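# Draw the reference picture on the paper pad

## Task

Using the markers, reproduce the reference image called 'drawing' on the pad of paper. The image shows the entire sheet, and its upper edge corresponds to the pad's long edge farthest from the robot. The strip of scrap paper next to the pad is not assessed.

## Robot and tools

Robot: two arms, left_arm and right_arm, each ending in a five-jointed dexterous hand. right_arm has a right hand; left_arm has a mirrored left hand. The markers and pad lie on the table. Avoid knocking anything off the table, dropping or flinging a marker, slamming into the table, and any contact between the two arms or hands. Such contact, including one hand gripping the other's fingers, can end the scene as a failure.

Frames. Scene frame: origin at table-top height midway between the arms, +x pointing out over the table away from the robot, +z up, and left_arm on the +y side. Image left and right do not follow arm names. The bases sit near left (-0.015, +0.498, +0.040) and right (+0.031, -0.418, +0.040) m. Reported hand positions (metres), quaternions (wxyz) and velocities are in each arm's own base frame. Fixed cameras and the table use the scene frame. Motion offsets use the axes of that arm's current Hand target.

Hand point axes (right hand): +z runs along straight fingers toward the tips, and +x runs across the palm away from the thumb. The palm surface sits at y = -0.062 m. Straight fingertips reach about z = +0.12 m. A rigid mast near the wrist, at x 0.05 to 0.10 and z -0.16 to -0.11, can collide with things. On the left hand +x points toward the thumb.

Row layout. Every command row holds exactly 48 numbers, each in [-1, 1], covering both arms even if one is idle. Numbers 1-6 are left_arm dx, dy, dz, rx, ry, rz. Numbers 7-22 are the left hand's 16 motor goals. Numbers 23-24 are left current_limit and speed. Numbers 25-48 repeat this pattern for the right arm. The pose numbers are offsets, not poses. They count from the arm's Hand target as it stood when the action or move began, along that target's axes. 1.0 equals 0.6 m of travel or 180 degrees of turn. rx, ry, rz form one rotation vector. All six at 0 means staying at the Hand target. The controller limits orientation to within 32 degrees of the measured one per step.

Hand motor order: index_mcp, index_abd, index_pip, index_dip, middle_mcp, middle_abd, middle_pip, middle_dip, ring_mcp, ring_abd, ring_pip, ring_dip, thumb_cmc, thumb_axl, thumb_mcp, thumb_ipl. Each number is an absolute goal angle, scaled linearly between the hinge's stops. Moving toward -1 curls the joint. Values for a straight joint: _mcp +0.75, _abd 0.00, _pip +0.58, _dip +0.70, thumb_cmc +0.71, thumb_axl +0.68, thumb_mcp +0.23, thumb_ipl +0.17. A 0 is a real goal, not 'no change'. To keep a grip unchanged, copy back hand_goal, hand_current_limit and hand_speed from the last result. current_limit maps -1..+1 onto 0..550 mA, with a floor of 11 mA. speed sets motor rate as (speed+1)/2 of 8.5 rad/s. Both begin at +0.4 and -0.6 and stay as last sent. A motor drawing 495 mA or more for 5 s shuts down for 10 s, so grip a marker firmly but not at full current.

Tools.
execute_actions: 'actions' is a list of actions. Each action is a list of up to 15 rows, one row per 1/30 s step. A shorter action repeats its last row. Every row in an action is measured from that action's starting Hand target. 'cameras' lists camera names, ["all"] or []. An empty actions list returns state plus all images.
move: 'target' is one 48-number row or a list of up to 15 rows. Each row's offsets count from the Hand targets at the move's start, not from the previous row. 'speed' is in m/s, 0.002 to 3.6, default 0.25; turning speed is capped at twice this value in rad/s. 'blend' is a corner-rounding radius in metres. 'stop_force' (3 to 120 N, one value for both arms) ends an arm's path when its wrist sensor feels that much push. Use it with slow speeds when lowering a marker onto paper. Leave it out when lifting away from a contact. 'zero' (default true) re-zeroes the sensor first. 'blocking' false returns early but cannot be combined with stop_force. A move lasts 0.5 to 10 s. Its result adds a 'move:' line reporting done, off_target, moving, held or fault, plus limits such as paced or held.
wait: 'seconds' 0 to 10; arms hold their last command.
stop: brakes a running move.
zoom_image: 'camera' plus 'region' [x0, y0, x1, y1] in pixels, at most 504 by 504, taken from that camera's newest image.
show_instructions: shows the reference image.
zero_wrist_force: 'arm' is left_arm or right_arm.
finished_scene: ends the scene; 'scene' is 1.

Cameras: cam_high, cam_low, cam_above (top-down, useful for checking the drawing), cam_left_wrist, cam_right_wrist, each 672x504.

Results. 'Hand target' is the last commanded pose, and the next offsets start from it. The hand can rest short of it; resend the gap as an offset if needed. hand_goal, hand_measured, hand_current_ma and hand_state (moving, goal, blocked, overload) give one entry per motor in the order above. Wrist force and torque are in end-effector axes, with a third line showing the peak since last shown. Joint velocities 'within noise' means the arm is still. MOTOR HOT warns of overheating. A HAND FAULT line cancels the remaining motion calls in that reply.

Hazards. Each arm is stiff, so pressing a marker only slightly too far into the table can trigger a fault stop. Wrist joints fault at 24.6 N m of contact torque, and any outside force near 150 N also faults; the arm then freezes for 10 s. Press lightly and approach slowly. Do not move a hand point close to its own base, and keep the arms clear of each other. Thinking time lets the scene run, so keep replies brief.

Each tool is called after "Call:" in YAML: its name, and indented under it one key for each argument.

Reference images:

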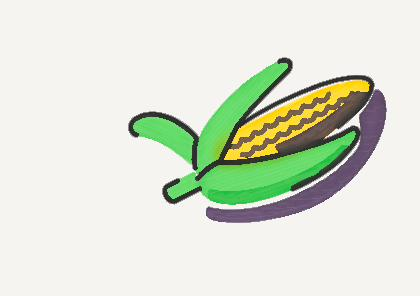

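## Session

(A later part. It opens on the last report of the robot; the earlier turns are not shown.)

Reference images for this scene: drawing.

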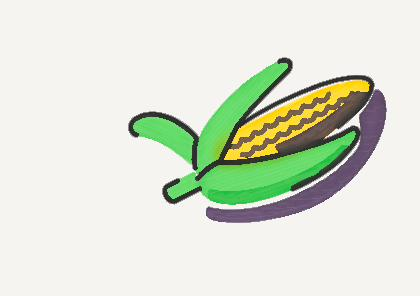

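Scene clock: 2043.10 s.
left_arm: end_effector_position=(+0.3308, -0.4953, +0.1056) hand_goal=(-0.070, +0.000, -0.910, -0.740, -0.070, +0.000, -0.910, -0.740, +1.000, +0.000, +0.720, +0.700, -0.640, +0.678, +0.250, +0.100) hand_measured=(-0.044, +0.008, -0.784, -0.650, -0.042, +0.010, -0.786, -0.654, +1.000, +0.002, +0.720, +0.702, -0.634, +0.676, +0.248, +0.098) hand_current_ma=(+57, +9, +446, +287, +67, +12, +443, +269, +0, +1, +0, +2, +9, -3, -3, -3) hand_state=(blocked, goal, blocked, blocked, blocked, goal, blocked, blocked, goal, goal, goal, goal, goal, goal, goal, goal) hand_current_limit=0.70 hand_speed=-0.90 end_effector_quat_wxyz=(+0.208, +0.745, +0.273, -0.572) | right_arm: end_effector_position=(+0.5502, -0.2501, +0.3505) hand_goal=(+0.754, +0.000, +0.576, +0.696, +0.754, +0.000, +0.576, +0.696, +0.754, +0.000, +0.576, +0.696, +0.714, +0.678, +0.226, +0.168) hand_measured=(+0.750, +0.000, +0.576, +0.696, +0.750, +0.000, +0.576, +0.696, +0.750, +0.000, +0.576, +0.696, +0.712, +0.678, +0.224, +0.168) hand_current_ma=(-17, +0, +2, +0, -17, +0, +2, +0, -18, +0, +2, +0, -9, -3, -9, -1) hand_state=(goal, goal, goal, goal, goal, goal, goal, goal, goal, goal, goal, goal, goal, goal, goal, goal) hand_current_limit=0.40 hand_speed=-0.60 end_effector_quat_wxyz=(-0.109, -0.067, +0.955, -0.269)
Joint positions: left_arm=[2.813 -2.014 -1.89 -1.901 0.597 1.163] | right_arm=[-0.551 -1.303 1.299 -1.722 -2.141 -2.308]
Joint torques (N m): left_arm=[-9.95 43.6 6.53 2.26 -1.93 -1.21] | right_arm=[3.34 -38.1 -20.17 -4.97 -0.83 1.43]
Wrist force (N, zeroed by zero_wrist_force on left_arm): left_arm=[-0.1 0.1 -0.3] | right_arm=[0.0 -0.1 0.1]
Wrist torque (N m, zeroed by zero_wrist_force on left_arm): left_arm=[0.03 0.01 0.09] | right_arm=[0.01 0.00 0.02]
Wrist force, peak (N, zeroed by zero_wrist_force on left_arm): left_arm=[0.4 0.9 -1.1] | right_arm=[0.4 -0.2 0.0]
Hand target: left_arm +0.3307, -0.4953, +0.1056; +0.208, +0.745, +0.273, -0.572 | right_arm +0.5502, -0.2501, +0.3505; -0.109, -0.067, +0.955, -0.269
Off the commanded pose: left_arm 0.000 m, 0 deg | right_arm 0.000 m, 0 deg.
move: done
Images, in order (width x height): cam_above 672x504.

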